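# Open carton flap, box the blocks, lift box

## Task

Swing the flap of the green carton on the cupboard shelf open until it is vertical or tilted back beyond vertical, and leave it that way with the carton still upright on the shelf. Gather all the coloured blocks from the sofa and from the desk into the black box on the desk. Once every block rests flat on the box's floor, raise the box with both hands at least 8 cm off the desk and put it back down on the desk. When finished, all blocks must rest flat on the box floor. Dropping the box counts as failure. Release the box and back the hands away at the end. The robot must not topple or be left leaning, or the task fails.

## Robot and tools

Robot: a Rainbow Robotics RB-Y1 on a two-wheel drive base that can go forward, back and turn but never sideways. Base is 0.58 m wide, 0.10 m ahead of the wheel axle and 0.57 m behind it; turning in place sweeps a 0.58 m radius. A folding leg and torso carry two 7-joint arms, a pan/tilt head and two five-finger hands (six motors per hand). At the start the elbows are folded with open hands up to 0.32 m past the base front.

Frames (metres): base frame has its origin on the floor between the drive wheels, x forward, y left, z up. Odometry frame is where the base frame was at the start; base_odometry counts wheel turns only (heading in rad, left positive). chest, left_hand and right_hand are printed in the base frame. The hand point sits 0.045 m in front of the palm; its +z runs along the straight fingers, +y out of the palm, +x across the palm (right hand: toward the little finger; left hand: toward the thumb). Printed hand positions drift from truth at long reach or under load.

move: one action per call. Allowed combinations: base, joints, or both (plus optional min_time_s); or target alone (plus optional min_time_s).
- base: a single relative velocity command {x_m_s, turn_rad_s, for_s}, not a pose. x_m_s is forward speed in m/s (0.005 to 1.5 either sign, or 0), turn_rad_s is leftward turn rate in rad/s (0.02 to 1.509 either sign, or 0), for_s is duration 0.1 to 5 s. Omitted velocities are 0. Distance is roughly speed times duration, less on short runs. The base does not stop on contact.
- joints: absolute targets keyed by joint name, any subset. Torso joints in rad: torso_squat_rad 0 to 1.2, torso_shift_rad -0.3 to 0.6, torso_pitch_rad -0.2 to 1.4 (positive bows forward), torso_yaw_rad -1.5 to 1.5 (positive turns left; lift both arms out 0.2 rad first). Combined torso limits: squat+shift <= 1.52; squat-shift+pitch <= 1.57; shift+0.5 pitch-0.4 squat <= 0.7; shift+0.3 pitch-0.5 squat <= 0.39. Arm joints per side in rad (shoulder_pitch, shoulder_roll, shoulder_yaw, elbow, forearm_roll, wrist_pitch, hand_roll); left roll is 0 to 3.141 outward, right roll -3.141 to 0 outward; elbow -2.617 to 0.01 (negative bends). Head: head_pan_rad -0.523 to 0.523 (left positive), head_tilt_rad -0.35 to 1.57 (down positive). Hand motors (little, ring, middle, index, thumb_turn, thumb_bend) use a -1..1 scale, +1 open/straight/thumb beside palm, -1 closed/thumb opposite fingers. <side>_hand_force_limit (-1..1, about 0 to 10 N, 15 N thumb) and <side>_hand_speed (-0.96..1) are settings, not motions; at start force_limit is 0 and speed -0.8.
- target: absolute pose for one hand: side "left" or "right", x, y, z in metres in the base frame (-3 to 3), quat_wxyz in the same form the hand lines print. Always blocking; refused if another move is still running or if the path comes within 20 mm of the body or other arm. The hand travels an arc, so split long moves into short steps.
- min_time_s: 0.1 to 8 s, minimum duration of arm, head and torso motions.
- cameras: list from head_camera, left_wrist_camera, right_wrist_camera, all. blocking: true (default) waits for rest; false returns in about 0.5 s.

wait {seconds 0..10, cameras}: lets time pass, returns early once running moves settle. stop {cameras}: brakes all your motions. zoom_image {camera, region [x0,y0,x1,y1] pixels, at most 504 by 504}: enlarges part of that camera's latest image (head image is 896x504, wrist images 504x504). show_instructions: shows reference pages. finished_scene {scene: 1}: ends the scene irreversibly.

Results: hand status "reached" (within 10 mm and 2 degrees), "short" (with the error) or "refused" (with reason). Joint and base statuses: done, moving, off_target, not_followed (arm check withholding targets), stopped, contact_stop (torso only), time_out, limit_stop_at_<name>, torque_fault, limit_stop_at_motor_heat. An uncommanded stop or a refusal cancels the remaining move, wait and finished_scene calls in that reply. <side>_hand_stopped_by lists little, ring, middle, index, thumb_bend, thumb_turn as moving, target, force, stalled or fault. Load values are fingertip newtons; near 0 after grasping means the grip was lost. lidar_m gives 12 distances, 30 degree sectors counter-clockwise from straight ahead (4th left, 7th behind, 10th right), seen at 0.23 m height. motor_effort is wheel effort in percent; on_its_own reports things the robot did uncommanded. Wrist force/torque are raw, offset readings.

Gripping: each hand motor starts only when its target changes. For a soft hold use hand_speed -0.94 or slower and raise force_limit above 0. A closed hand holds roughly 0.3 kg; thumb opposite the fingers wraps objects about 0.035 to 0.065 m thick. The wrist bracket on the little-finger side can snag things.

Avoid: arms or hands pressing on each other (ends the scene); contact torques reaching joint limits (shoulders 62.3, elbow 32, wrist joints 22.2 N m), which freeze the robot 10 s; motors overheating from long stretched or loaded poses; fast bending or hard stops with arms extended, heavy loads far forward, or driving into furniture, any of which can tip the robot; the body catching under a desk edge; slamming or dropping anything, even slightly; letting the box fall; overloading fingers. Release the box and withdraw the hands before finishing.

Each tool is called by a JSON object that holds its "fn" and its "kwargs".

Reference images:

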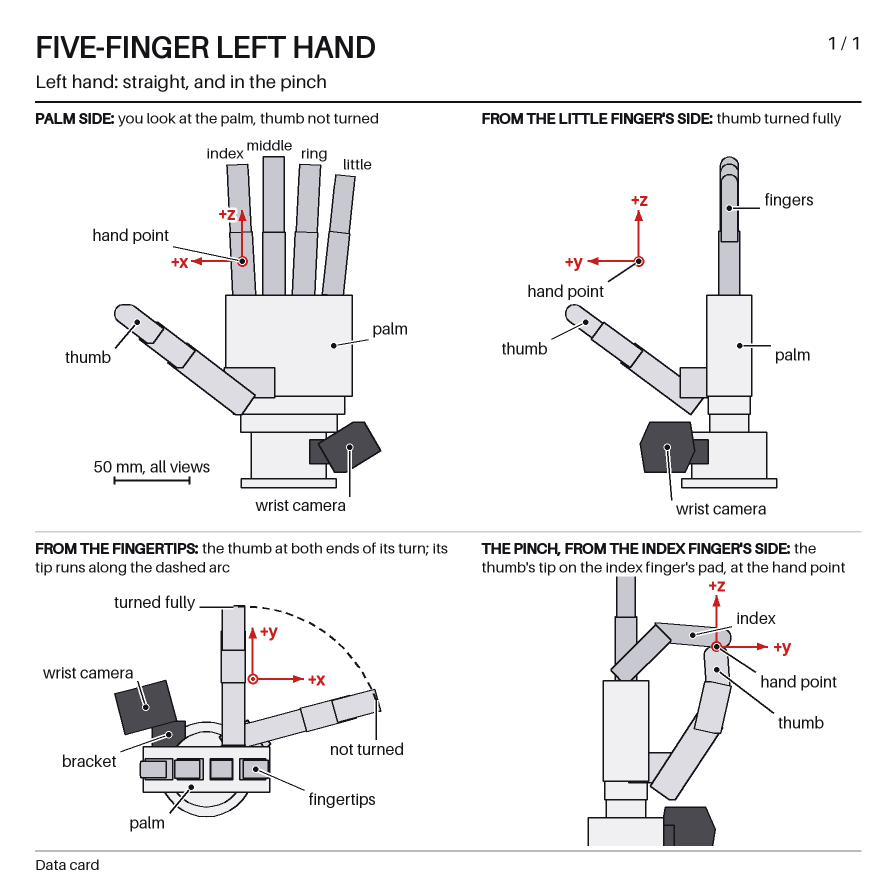

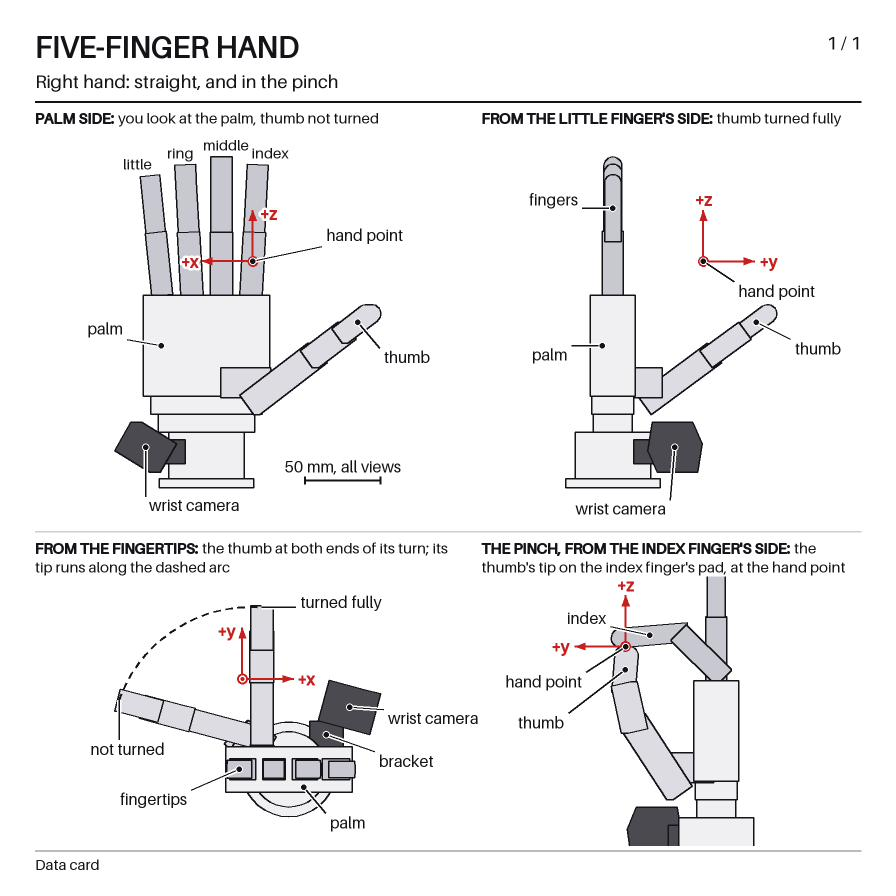

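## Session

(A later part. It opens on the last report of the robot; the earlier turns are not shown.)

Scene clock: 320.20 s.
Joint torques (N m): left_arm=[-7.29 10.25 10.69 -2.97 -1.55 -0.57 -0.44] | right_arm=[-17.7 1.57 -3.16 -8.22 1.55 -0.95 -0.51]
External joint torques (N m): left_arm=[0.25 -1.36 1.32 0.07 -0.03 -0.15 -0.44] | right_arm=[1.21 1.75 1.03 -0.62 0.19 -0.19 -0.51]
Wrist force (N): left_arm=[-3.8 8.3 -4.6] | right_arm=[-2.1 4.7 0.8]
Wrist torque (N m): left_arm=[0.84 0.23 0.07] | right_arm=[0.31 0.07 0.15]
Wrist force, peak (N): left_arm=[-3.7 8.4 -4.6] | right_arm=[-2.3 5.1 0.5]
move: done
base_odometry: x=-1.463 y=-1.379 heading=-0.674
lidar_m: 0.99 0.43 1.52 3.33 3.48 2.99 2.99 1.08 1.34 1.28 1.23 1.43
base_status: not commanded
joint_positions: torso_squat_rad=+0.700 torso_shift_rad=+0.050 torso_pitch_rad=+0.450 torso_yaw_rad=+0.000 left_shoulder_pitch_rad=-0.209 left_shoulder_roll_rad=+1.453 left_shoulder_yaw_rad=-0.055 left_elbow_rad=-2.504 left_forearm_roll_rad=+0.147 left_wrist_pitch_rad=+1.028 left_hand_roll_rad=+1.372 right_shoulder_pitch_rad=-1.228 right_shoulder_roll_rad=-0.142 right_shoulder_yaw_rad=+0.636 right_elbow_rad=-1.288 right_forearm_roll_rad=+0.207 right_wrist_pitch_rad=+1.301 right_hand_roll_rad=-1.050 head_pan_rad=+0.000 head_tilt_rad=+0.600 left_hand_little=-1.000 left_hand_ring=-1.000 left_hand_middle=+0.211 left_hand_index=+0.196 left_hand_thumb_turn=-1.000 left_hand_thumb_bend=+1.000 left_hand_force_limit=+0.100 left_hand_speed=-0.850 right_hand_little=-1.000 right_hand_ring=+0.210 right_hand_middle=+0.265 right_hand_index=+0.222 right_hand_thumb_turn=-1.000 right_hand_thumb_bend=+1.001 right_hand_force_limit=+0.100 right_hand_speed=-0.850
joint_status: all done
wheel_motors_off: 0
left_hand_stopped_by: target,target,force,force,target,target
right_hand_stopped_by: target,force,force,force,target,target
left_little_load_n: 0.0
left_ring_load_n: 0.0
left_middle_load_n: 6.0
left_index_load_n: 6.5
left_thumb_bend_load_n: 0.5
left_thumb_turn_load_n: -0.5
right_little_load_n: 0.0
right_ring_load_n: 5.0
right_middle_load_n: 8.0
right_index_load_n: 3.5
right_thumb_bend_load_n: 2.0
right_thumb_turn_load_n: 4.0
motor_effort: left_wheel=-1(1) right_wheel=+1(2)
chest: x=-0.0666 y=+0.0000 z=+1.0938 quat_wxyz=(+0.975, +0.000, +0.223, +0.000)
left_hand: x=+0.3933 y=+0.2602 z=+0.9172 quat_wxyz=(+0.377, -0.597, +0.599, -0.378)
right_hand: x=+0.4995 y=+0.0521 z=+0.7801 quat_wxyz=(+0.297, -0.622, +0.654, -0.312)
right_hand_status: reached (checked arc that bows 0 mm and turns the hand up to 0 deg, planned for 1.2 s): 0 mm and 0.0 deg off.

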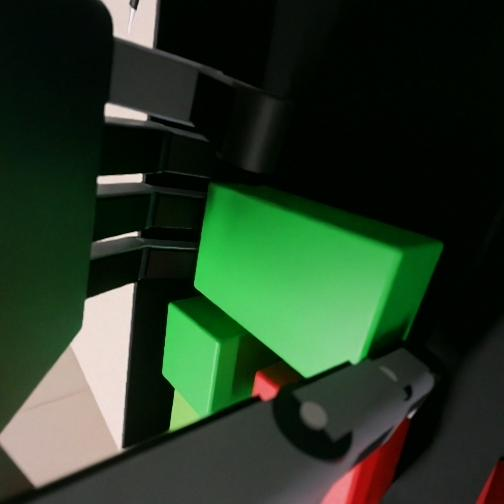

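{"fn": "move", "kwargs": {"target": {"side":"right","x":0.4995,"y":0.0525,"z":0.777,"quat_wxyz":[0.2968,-0.622,0.654,-0.312]}, "min_time_s": 1}}

{"fn": "move", "kwargs": {"target": {"side":"right","x":0.4995,"y":0.0525,"z":0.7745,"quat_wxyz":[0.2968,-0.622,0.654,-0.312]}, "min_time_s": 1, "cameras": ["right_wrist_camera"]}}

Scene clock: 324.37 s.
Joint torques (N m): left_arm=[-7.43 9.87 10.35 -2.84 -1.65 -0.44 -0.3] | right_arm=[-17.81 1.42 -3.22 -8.17 1.57 -0.99 -0.47]
External joint torques (N m): left_arm=[0.1 -1.74 0.98 0.2 -0.13 -0.03 -0.29] | right_arm=[1.09 1.57 0.95 -0.57 0.21 -0.24 -0.48]
Wrist force (N): left_arm=[-3.8 8.2 -4.5] | right_arm=[-2.0 4.8 0.6]
Wrist torque (N m): left_arm=[0.84 0.23 0.06] | right_arm=[0.31 0.07 0.16]
Wrist force, peak (N): left_arm=[-3.8 8.5 -4.7] | right_arm=[-2.3 5.1 0.5]
move: done
base_odometry: x=-1.463 y=-1.379 heading=-0.674
lidar_m: 0.99 0.44 1.51 3.35 3.48 3.01 2.99 1.08 1.35 1.30 1.24 1.45
base_status: not commanded
joint_positions: torso_squat_rad=+0.700 torso_shift_rad=+0.050 torso_pitch_rad=+0.450 torso_yaw_rad=+0.000 left_shoulder_pitch_rad=-0.209 left_shoulder_roll_rad=+1.453 left_shoulder_yaw_rad=-0.055 left_elbow_rad=-2.504 left_forearm_roll_rad=+0.147 left_wrist_pitch_rad=+1.028 left_hand_roll_rad=+1.372 right_shoulder_pitch_rad=-1.226 right_shoulder_roll_rad=-0.140 right_shoulder_yaw_rad=+0.639 right_elbow_rad=-1.279 right_forearm_roll_rad=+0.210 right_wrist_pitch_rad=+1.292 right_hand_roll_rad=-1.055 head_pan_rad=+0.000 head_tilt_rad=+0.600 left_hand_little=-1.000 left_hand_ring=-1.000 left_hand_middle=+0.211 left_hand_index=+0.196 left_hand_thumb_turn=-1.000 left_hand_thumb_bend=+1.000 left_hand_force_limit=+0.100 left_hand_speed=-0.850 right_hand_little=-1.000 right_hand_ring=+0.210 right_hand_middle=+0.265 right_hand_index=+0.222 right_hand_thumb_turn=-1.000 right_hand_thumb_bend=+1.001 right_hand_force_limit=+0.100 right_hand_speed=-0.850
joint_status: all done
wheel_motors_off: 0
left_hand_stopped_by: target,target,force,force,target,target
right_hand_stopped_by: target,force,force,force,target,target
left_little_load_n: -0.5
left_ring_load_n: 0.5
left_middle_load_n: 5.5
left_index_load_n: 6.5
left_thumb_bend_load_n: 0.5
left_thumb_turn_load_n: -0.5
right_little_load_n: 0.0
right_ring_load_n: 5.0
right_middle_load_n: 8.0
right_index_load_n: 4.0
right_thumb_bend_load_n: 2.0
right_thumb_turn_load_n: 4.5
motor_effort: left_wheel=+0(0) right_wheel=+2(2)
chest: x=-0.0666 y=+0.0000 z=+1.0938 quat_wxyz=(+0.975, +0.000, +0.223, +0.000)
left_hand: x=+0.3933 y=+0.2602 z=+0.9172 quat_wxyz=(+0.377, -0.597, +0.599, -0.378)
right_hand: x=+0.4996 y=+0.0522 z=+0.7771 quat_wxyz=(+0.297, -0.622, +0.654, -0.312)
right_hand_status: reached (checked arc that bows 0 mm and turns the hand up to 0 deg, planned for 1.0 s): 0 mm and 0.0 deg off.
pictures: none

Scene clock: 325.70 s.
Joint torques (N m): left_arm=[-7.62 10.07 10.86 -2.88 -1.6 -0.47 -0.36] | right_arm=[-17.69 1.62 -3.13 -8.12 1.57 -0.94 -0.4]
External joint torques (N m): left_arm=[-0.08 -1.54 1.49 0.15 -0.08 -0.05 -0.35] | right_arm=[1.2 1.75 1.02 -0.5 0.21 -0.19 -0.41]
Wrist force (N): left_arm=[-3.8 8.3 -4.4] | right_arm=[-2.1 4.6 0.6]
Wrist torque (N m): left_arm=[0.85 0.23 0.06] | right_arm=[0.28 0.08 0.13]
Wrist force, peak (N): left_arm=[-3.7 8.4 -4.6] | right_arm=[-2.2 5.0 0.7]
move: done
base_odometry: x=-1.463 y=-1.379 heading=-0.674
lidar_m: 1.01 0.44 1.53 3.33 3.47 2.99 3.00 1.08 1.34 1.30 1.24 1.45
base_status: not commanded
joint_positions: torso_squat_rad=+0.700 torso_shift_rad=+0.050 torso_pitch_rad=+0.450 torso_yaw_rad=+0.000 left_shoulder_pitch_rad=-0.209 left_shoulder_roll_rad=+1.453 left_shoulder_yaw_rad=-0.055 left_elbow_rad=-2.504 left_forearm_roll_rad=+0.147 left_wrist_pitch_rad=+1.028 left_hand_roll_rad=+1.372 right_shoulder_pitch_rad=-1.224 right_shoulder_roll_rad=-0.139 right_shoulder_yaw_rad=+0.641 right_elbow_rad=-1.272 right_forearm_roll_rad=+0.213 right_wrist_pitch_rad=+1.285 right_hand_roll_rad=-1.059 head_pan_rad=+0.000 head_tilt_rad=+0.600 left_hand_little=-1.000 left_hand_ring=-1.000 left_hand_middle=+0.211 left_hand_index=+0.196 left_hand_thumb_turn=-1.000 left_hand_thumb_bend=+1.000 left_hand_force_limit=+0.100 left_hand_speed=-0.850 right_hand_little=-1.000 right_hand_ring=+0.210 right_hand_middle=+0.265 right_hand_index=+0.222 right_hand_thumb_turn=-1.000 right_hand_thumb_bend=+1.001 right_hand_force_limit=+0.100 right_hand_speed=-0.850
joint_status: all done
wheel_motors_off: 0
left_hand_stopped_by: target,target,force,force,target,target
right_hand_stopped_by: target,force,force,force,target,target
left_little_load_n: 0.0
left_ring_load_n: 0.0
left_middle_load_n: 6.0
left_index_load_n: 6.5
left_thumb_bend_load_n: 1.0
left_thumb_turn_load_n: -0.5
right_little_load_n: 0.0
right_ring_load_n: 5.0
right_middle_load_n: 8.5
right_index_load_n: 3.5
right_thumb_bend_load_n: 2.0
right_thumb_turn_load_n: 4.5
motor_effort: left_wheel=+0(1) right_wheel=+2(2)
chest: x=-0.0666 y=+0.0000 z=+1.0938 quat_wxyz=(+0.975, +0.000, +0.223, +0.000)
left_hand: x=+0.3933 y=+0.2602 z=+0.9172 quat_wxyz=(+0.377, -0.597, +0.599, -0.378)
right_hand: x=+0.4996 y=+0.0522 z=+0.7746 quat_wxyz=(+0.297, -0.622, +0.654, -0.312)
right_hand_status: reached (checked arc that bows 0 mm and turns the hand up to 0 deg, planned for 1.0 s): 0 mm and 0.0 deg off.

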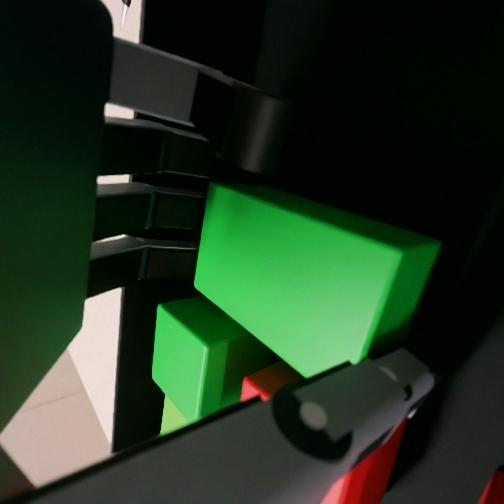

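{"fn": "zoom_image", "kwargs": {"camera": "right_wrist_camera", "region": [100, 260, 350, 460]}}

Scaled by 2.016 from the camera's image (finer frame: 720x720).

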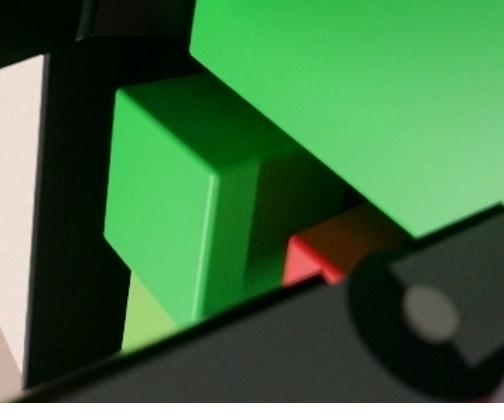

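{"fn": "move", "kwargs": {"target": {"side":"right","x":0.4994,"y":0.053,"z":0.780,"quat_wxyz":[0.2968,-0.622,0.654,-0.312]}, "min_time_s": 1}}

{"fn": "move", "kwargs": {"target": {"side":"right","x":0.4994,"y":0.0620,"z":0.780,"quat_wxyz":[0.2840,-0.5953,0.6782,-0.3236]}, "min_time_s": 1.5, "cameras": ["right_wrist_camera"]}}

{"fn": "zoom_image", "kwargs": {"camera": "right_wrist_camera", "region": [100, 160, 470, 460]}}

Scene clock: 331.13 s.
Joint torques (N m): left_arm=[-7.38 9.92 10.42 -2.86 -1.59 -0.49 -0.31] | right_arm=[-20.69 -1.45 -6.01 -10.23 1.24 -0.39 -0.04]
External joint torques (N m): left_arm=[0.16 -1.69 1.06 0.17 -0.07 -0.08 -0.3] | right_arm=[-1.77 -1.3 -1.84 -2.63 -0.13 0.37 -0.04]
Wrist force (N): left_arm=[-3.7 8.2 -4.5] | right_arm=[-2.1 4.8 0.5]
Wrist torque (N m): left_arm=[0.84 0.22 0.06] | right_arm=[0.32 0.08 0.30]
Wrist force, peak (N): left_arm=[-3.8 8.4 -4.6] | right_arm=[-2.3 5.1 0.5]
move: done
base_odometry: x=-1.463 y=-1.379 heading=-0.674
lidar_m: 0.99 0.45 1.53 3.34 3.48 3.00 2.99 1.09 1.35 1.30 1.25 1.44
base_status: not commanded
joint_positions: torso_squat_rad=+0.700 torso_shift_rad=+0.050 torso_pitch_rad=+0.450 torso_yaw_rad=+0.000 left_shoulder_pitch_rad=-0.209 left_shoulder_roll_rad=+1.453 left_shoulder_yaw_rad=-0.055 left_elbow_rad=-2.504 left_forearm_roll_rad=+0.147 left_wrist_pitch_rad=+1.028 left_hand_roll_rad=+1.372 right_shoulder_pitch_rad=-1.229 right_shoulder_roll_rad=-0.139 right_shoulder_yaw_rad=+0.637 right_elbow_rad=-1.284 right_forearm_roll_rad=+0.208 right_wrist_pitch_rad=+1.300 right_hand_roll_rad=-1.052 head_pan_rad=+0.000 head_tilt_rad=+0.600 left_hand_little=-1.000 left_hand_ring=-1.000 left_hand_middle=+0.211 left_hand_index=+0.196 left_hand_thumb_turn=-1.000 left_hand_thumb_bend=+1.000 left_hand_force_limit=+0.100 left_hand_speed=-0.850 right_hand_little=-1.000 right_hand_ring=+0.210 right_hand_middle=+0.265 right_hand_index=+0.222 right_hand_thumb_turn=-1.000 right_hand_thumb_bend=+1.001 right_hand_force_limit=+0.100 right_hand_speed=-0.850
joint_status: all done
wheel_motors_off: 0
left_hand_stopped_by: target,target,force,force,target,target
right_hand_stopped_by: target,force,force,force,target,target
left_little_load_n: 0.0
left_ring_load_n: 0.0
left_middle_load_n: 5.5
left_index_load_n: 6.5
left_thumb_bend_load_n: 1.0
left_thumb_turn_load_n: -0.5
right_little_load_n: 0.0
right_ring_load_n: 5.0
right_middle_load_n: 8.0
right_index_load_n: 4.0
right_thumb_bend_load_n: 2.0
right_thumb_turn_load_n: 4.0
motor_effort: left_wheel=+0(1) right_wheel=+1(2)
chest: x=-0.0666 y=+0.0000 z=+1.0938 quat_wxyz=(+0.975, +0.000, +0.223, +0.000)
left_hand: x=+0.3933 y=+0.2602 z=+0.9172 quat_wxyz=(+0.377, -0.597, +0.599, -0.378)
right_hand: x=+0.4991 y=+0.0531 z=+0.7793 quat_wxyz=(+0.296, -0.622, +0.654, -0.312)
right_hand_status: reached (checked arc that bows 0 mm and turns the hand up to 0 deg, planned for 1.0 s): 1 mm and 0.1 deg off.
pictures: none

Scene clock: 332.97 s.
Joint torques (N m): left_arm=[-7.51 9.91 10.39 -2.79 -1.56 -0.42 -0.28] | right_arm=[-20.65 1.84 -2.61 -8.22 1.62 -0.39 -0.47]
External joint torques (N m): left_arm=[0.02 -1.71 1.02 0.24 -0.04 -0.01 -0.27] | right_arm=[-1.54 1.53 1.07 -0.65 0.2 0.26 -0.47]
Wrist force (N): left_arm=[-3.7 8.3 -4.4] | right_arm=[-2.1 4.6 0.2]
Wrist torque (N m): left_arm=[0.84 0.23 0.07] | right_arm=[0.29 0.09 0.13]
Wrist force, peak (N): left_arm=[-3.8 8.4 -4.5] | right_arm=[-2.3 5.1 0.5]
move: done
base_odometry: x=-1.463 y=-1.379 heading=-0.674
lidar_m: 1.00 0.44 1.51 3.34 3.48 3.01 2.98 1.08 1.36 1.29 1.24 1.44
base_status: not commanded
joint_positions: torso_squat_rad=+0.700 torso_shift_rad=+0.050 torso_pitch_rad=+0.450 torso_yaw_rad=+0.000 left_shoulder_pitch_rad=-0.209 left_shoulder_roll_rad=+1.453 left_shoulder_yaw_rad=-0.055 left_elbow_rad=-2.504 left_forearm_roll_rad=+0.147 left_wrist_pitch_rad=+1.028 left_hand_roll_rad=+1.372 right_shoulder_pitch_rad=-1.274 right_shoulder_roll_rad=-0.074 right_shoulder_yaw_rad=+0.637 right_elbow_rad=-1.192 right_forearm_roll_rad=+0.265 right_wrist_pitch_rad=+1.342 right_hand_roll_rad=-1.134 head_pan_rad=+0.000 head_tilt_rad=+0.600 left_hand_little=-1.000 left_hand_ring=-1.000 left_hand_middle=+0.211 left_hand_index=+0.196 left_hand_thumb_turn=-1.000 left_hand_thumb_bend=+1.000 left_hand_force_limit=+0.100 left_hand_speed=-0.850 right_hand_little=-1.000 right_hand_ring=+0.210 right_hand_middle=+0.265 right_hand_index=+0.222 right_hand_thumb_turn=-1.000 right_hand_thumb_bend=+1.001 right_hand_force_limit=+0.100 right_hand_speed=-0.850
joint_status: all done
wheel_motors_off: 0
left_hand_stopped_by: target,target,force,force,target,target
right_hand_stopped_by: target,force,force,force,target,target
left_little_load_n: 0.0
left_ring_load_n: 0.0
left_middle_load_n: 6.0
left_index_load_n: 6.5
left_thumb_bend_load_n: 1.0
left_thumb_turn_load_n: -0.5
right_little_load_n: 0.0
right_ring_load_n: 5.0
right_middle_load_n: 8.5
right_index_load_n: 4.0
right_thumb_bend_load_n: 2.0
right_thumb_turn_load_n: 4.5
motor_effort: left_wheel=+0(1) right_wheel=+1(2)
chest: x=-0.0666 y=+0.0000 z=+1.0938 quat_wxyz=(+0.975, +0.000, +0.223, +0.000)
left_hand: x=+0.3933 y=+0.2602 z=+0.9172 quat_wxyz=(+0.377, -0.597, +0.599, -0.378)
right_hand: x=+0.4993 y=+0.0616 z=+0.7797 quat_wxyz=(+0.284, -0.595, +0.678, -0.324)
right_hand_status: reached (checked arc that bows 3 mm and turns the hand up to 5 deg, planned for 1.5 s): 1 mm and 0.0 deg off.

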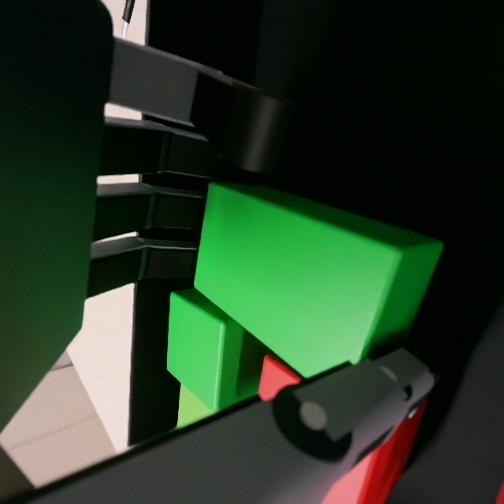

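Scaled by 1.362 from the camera's image (finer frame: 720x720).

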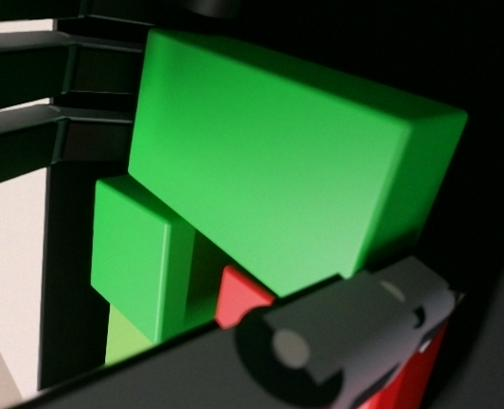

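{"fn": "move", "kwargs": {"target": {"side":"right","x":0.492,"y":0.0575,"z":0.780,"quat_wxyz":[0.3045,-0.638,0.638,-0.3045]}, "min_time_s": 1.5}}

{"fn": "move", "kwargs": {"target": {"side":"right","x":0.492,"y":0.0575,"z":0.775,"quat_wxyz":[0.3045,-0.638,0.638,-0.3045]}, "min_time_s": 1, "cameras": ["right_wrist_camera"]}}

{"fn": "zoom_image", "kwargs": {"camera": "right_wrist_camera", "region": [100, 160, 470, 460]}}

Scene clock: 339.40 s.
Joint torques (N m): left_arm=[-7.36 9.93 10.84 -2.86 -1.59 -0.51 -0.35] | right_arm=[-17.85 -1.58 -3.21 -10.27 1.19 -0.97 -0.18]
External joint torques (N m): left_arm=[0.18 -1.69 1.47 0.17 -0.07 -0.09 -0.34] | right_arm=[0.75 -1.57 1.11 -2.62 -0.14 -0.16 -0.19]
Wrist force (N): left_arm=[-3.7 8.3 -4.5] | right_arm=[-2.0 4.8 0.5]
Wrist torque (N m): left_arm=[0.85 0.24 0.06] | right_arm=[0.33 0.05 0.31]
Wrist force, peak (N): left_arm=[-3.7 8.4 -4.6] | right_arm=[-2.3 5.2 0.8]
move: done
base_odometry: x=-1.463 y=-1.379 heading=-0.674
lidar_m: 0.99 0.44 1.53 3.34 3.46 3.00 3.00 1.08 1.37 1.30 1.24 1.44
base_status: not commanded
joint_positions: torso_squat_rad=+0.700 torso_shift_rad=+0.050 torso_pitch_rad=+0.450 torso_yaw_rad=+0.000 left_shoulder_pitch_rad=-0.209 left_shoulder_roll_rad=+1.453 left_shoulder_yaw_rad=-0.055 left_elbow_rad=-2.504 left_forearm_roll_rad=+0.147 left_wrist_pitch_rad=+1.028 left_hand_roll_rad=+1.372 right_shoulder_pitch_rad=-1.203 right_shoulder_roll_rad=-0.153 right_shoulder_yaw_rad=+0.642 right_elbow_rad=-1.336 right_forearm_roll_rad=+0.191 right_wrist_pitch_rad=+1.290 right_hand_roll_rad=-1.012 head_pan_rad=+0.000 head_tilt_rad=+0.600 left_hand_little=-1.000 left_hand_ring=-1.000 left_hand_middle=+0.211 left_hand_index=+0.196 left_hand_thumb_turn=-1.000 left_hand_thumb_bend=+1.000 left_hand_force_limit=+0.100 left_hand_speed=-0.850 right_hand_little=-1.000 right_hand_ring=+0.210 right_hand_middle=+0.265 right_hand_index=+0.222 right_hand_thumb_turn=-1.000 right_hand_thumb_bend=+1.001 right_hand_force_limit=+0.100 right_hand_speed=-0.850
joint_status: all done
wheel_motors_off: 0
left_hand_stopped_by: target,target,force,force,target,target
right_hand_stopped_by: target,force,force,force,target,target
left_little_load_n: 0.0
left_ring_load_n: 0.0
left_middle_load_n: 6.0
left_index_load_n: 6.5
left_thumb_bend_load_n: 1.0
left_thumb_turn_load_n: -0.5
right_little_load_n: 0.0
right_ring_load_n: 5.0
right_middle_load_n: 8.0
right_index_load_n: 4.0
right_thumb_bend_load_n: 2.0
right_thumb_turn_load_n: 4.5
motor_effort: left_wheel=+0(1) right_wheel=+2(2)
chest: x=-0.0666 y=+0.0000 z=+1.0938 quat_wxyz=(+0.975, +0.000, +0.223, +0.000)
left_hand: x=+0.3933 y=+0.2602 z=+0.9172 quat_wxyz=(+0.377, -0.597, +0.599, -0.378)
right_hand: x=+0.4919 y=+0.0575 z=+0.7801 quat_wxyz=(+0.304, -0.638, +0.638, -0.305)
right_hand_status: reached (checked arc that bows 5 mm and turns the hand up to 7 deg, planned for 1.5 s): 0 mm and 0.1 deg off.
pictures: none

Scene clock: 340.73 s.
Joint torques (N m): left_arm=[-7.24 9.99 10.76 -2.89 -1.65 -0.39 -0.41] | right_arm=[-17.53 1.55 -3.45 -8.34 1.59 -1.02 -0.54]
External joint torques (N m): left_arm=[0.3 -1.62 1.39 0.15 -0.13 0.03 -0.4] | right_arm=[1.04 1.53 0.84 -0.67 0.26 -0.22 -0.54]
Wrist force (N): left_arm=[-3.8 8.3 -4.5] | right_arm=[-2.1 4.7 0.7]
Wrist torque (N m): left_arm=[0.84 0.24 0.06] | right_arm=[0.31 0.06 0.14]
Wrist force, peak (N): left_arm=[-3.8 8.4 -4.6] | right_arm=[-2.2 5.2 0.6]
move: done
base_odometry: x=-1.463 y=-1.379 heading=-0.674
lidar_m: 0.98 0.45 1.52 3.33 3.48 3.00 2.99 1.08 1.36 1.30 1.25 1.44
base_status: not commanded
joint_positions: torso_squat_rad=+0.700 torso_shift_rad=+0.050 torso_pitch_rad=+0.450 torso_yaw_rad=+0.000 left_shoulder_pitch_rad=-0.209 left_shoulder_roll_rad=+1.453 left_shoulder_yaw_rad=-0.055 left_elbow_rad=-2.504 left_forearm_roll_rad=+0.147 left_wrist_pitch_rad=+1.028 left_hand_roll_rad=+1.372 right_shoulder_pitch_rad=-1.198 right_shoulder_roll_rad=-0.153 right_shoulder_yaw_rad=+0.646 right_elbow_rad=-1.325 right_forearm_roll_rad=+0.196 right_wrist_pitch_rad=+1.275 right_hand_roll_rad=-1.018 head_pan_rad=+0.000 head_tilt_rad=+0.600 left_hand_little=-1.000 left_hand_ring=-1.000 left_hand_middle=+0.211 left_hand_index=+0.196 left_hand_thumb_turn=-1.000 left_hand_thumb_bend=+1.000 left_hand_force_limit=+0.100 left_hand_speed=-0.850 right_hand_little=-1.000 right_hand_ring=+0.210 right_hand_middle=+0.265 right_hand_index=+0.222 right_hand_thumb_turn=-1.000 right_hand_thumb_bend=+1.001 right_hand_force_limit=+0.100 right_hand_speed=-0.850
joint_status: all done
wheel_motors_off: 0
left_hand_stopped_by: target,target,force,force,target,target
right_hand_stopped_by: target,force,force,force,target,target
left_little_load_n: 0.0
left_ring_load_n: 0.0
left_middle_load_n: 6.0
left_index_load_n: 6.5
left_thumb_bend_load_n: 0.5
left_thumb_turn_load_n: -0.5
right_little_load_n: 0.0
right_ring_load_n: 5.0
right_middle_load_n: 8.5
right_index_load_n: 3.5
right_thumb_bend_load_n: 2.5
right_thumb_turn_load_n: 4.5
motor_effort: left_wheel=+0(1) right_wheel=+1(2)
chest: x=-0.0666 y=+0.0000 z=+1.0938 quat_wxyz=(+0.975, +0.000, +0.223, +0.000)
left_hand: x=+0.3933 y=+0.2602 z=+0.9172 quat_wxyz=(+0.377, -0.597, +0.599, -0.378)
right_hand: x=+0.4920 y=+0.0571 z=+0.7751 quat_wxyz=(+0.304, -0.638, +0.638, -0.305)
right_hand_status: reached (checked arc that bows 0 mm and turns the hand up to 0 deg, planned for 1.0 s): 0 mm and 0.0 deg off.

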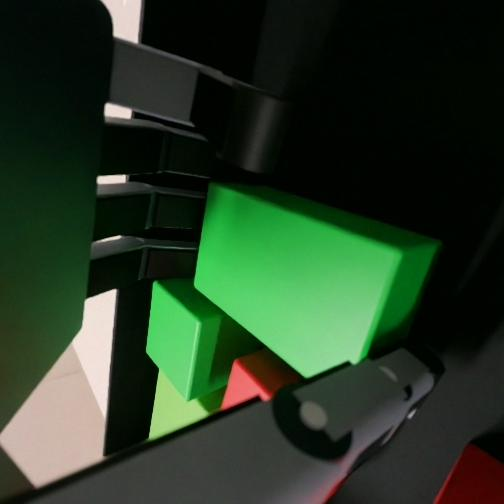

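Scaled by 1.362 from the camera's image (finer frame: 720x720).

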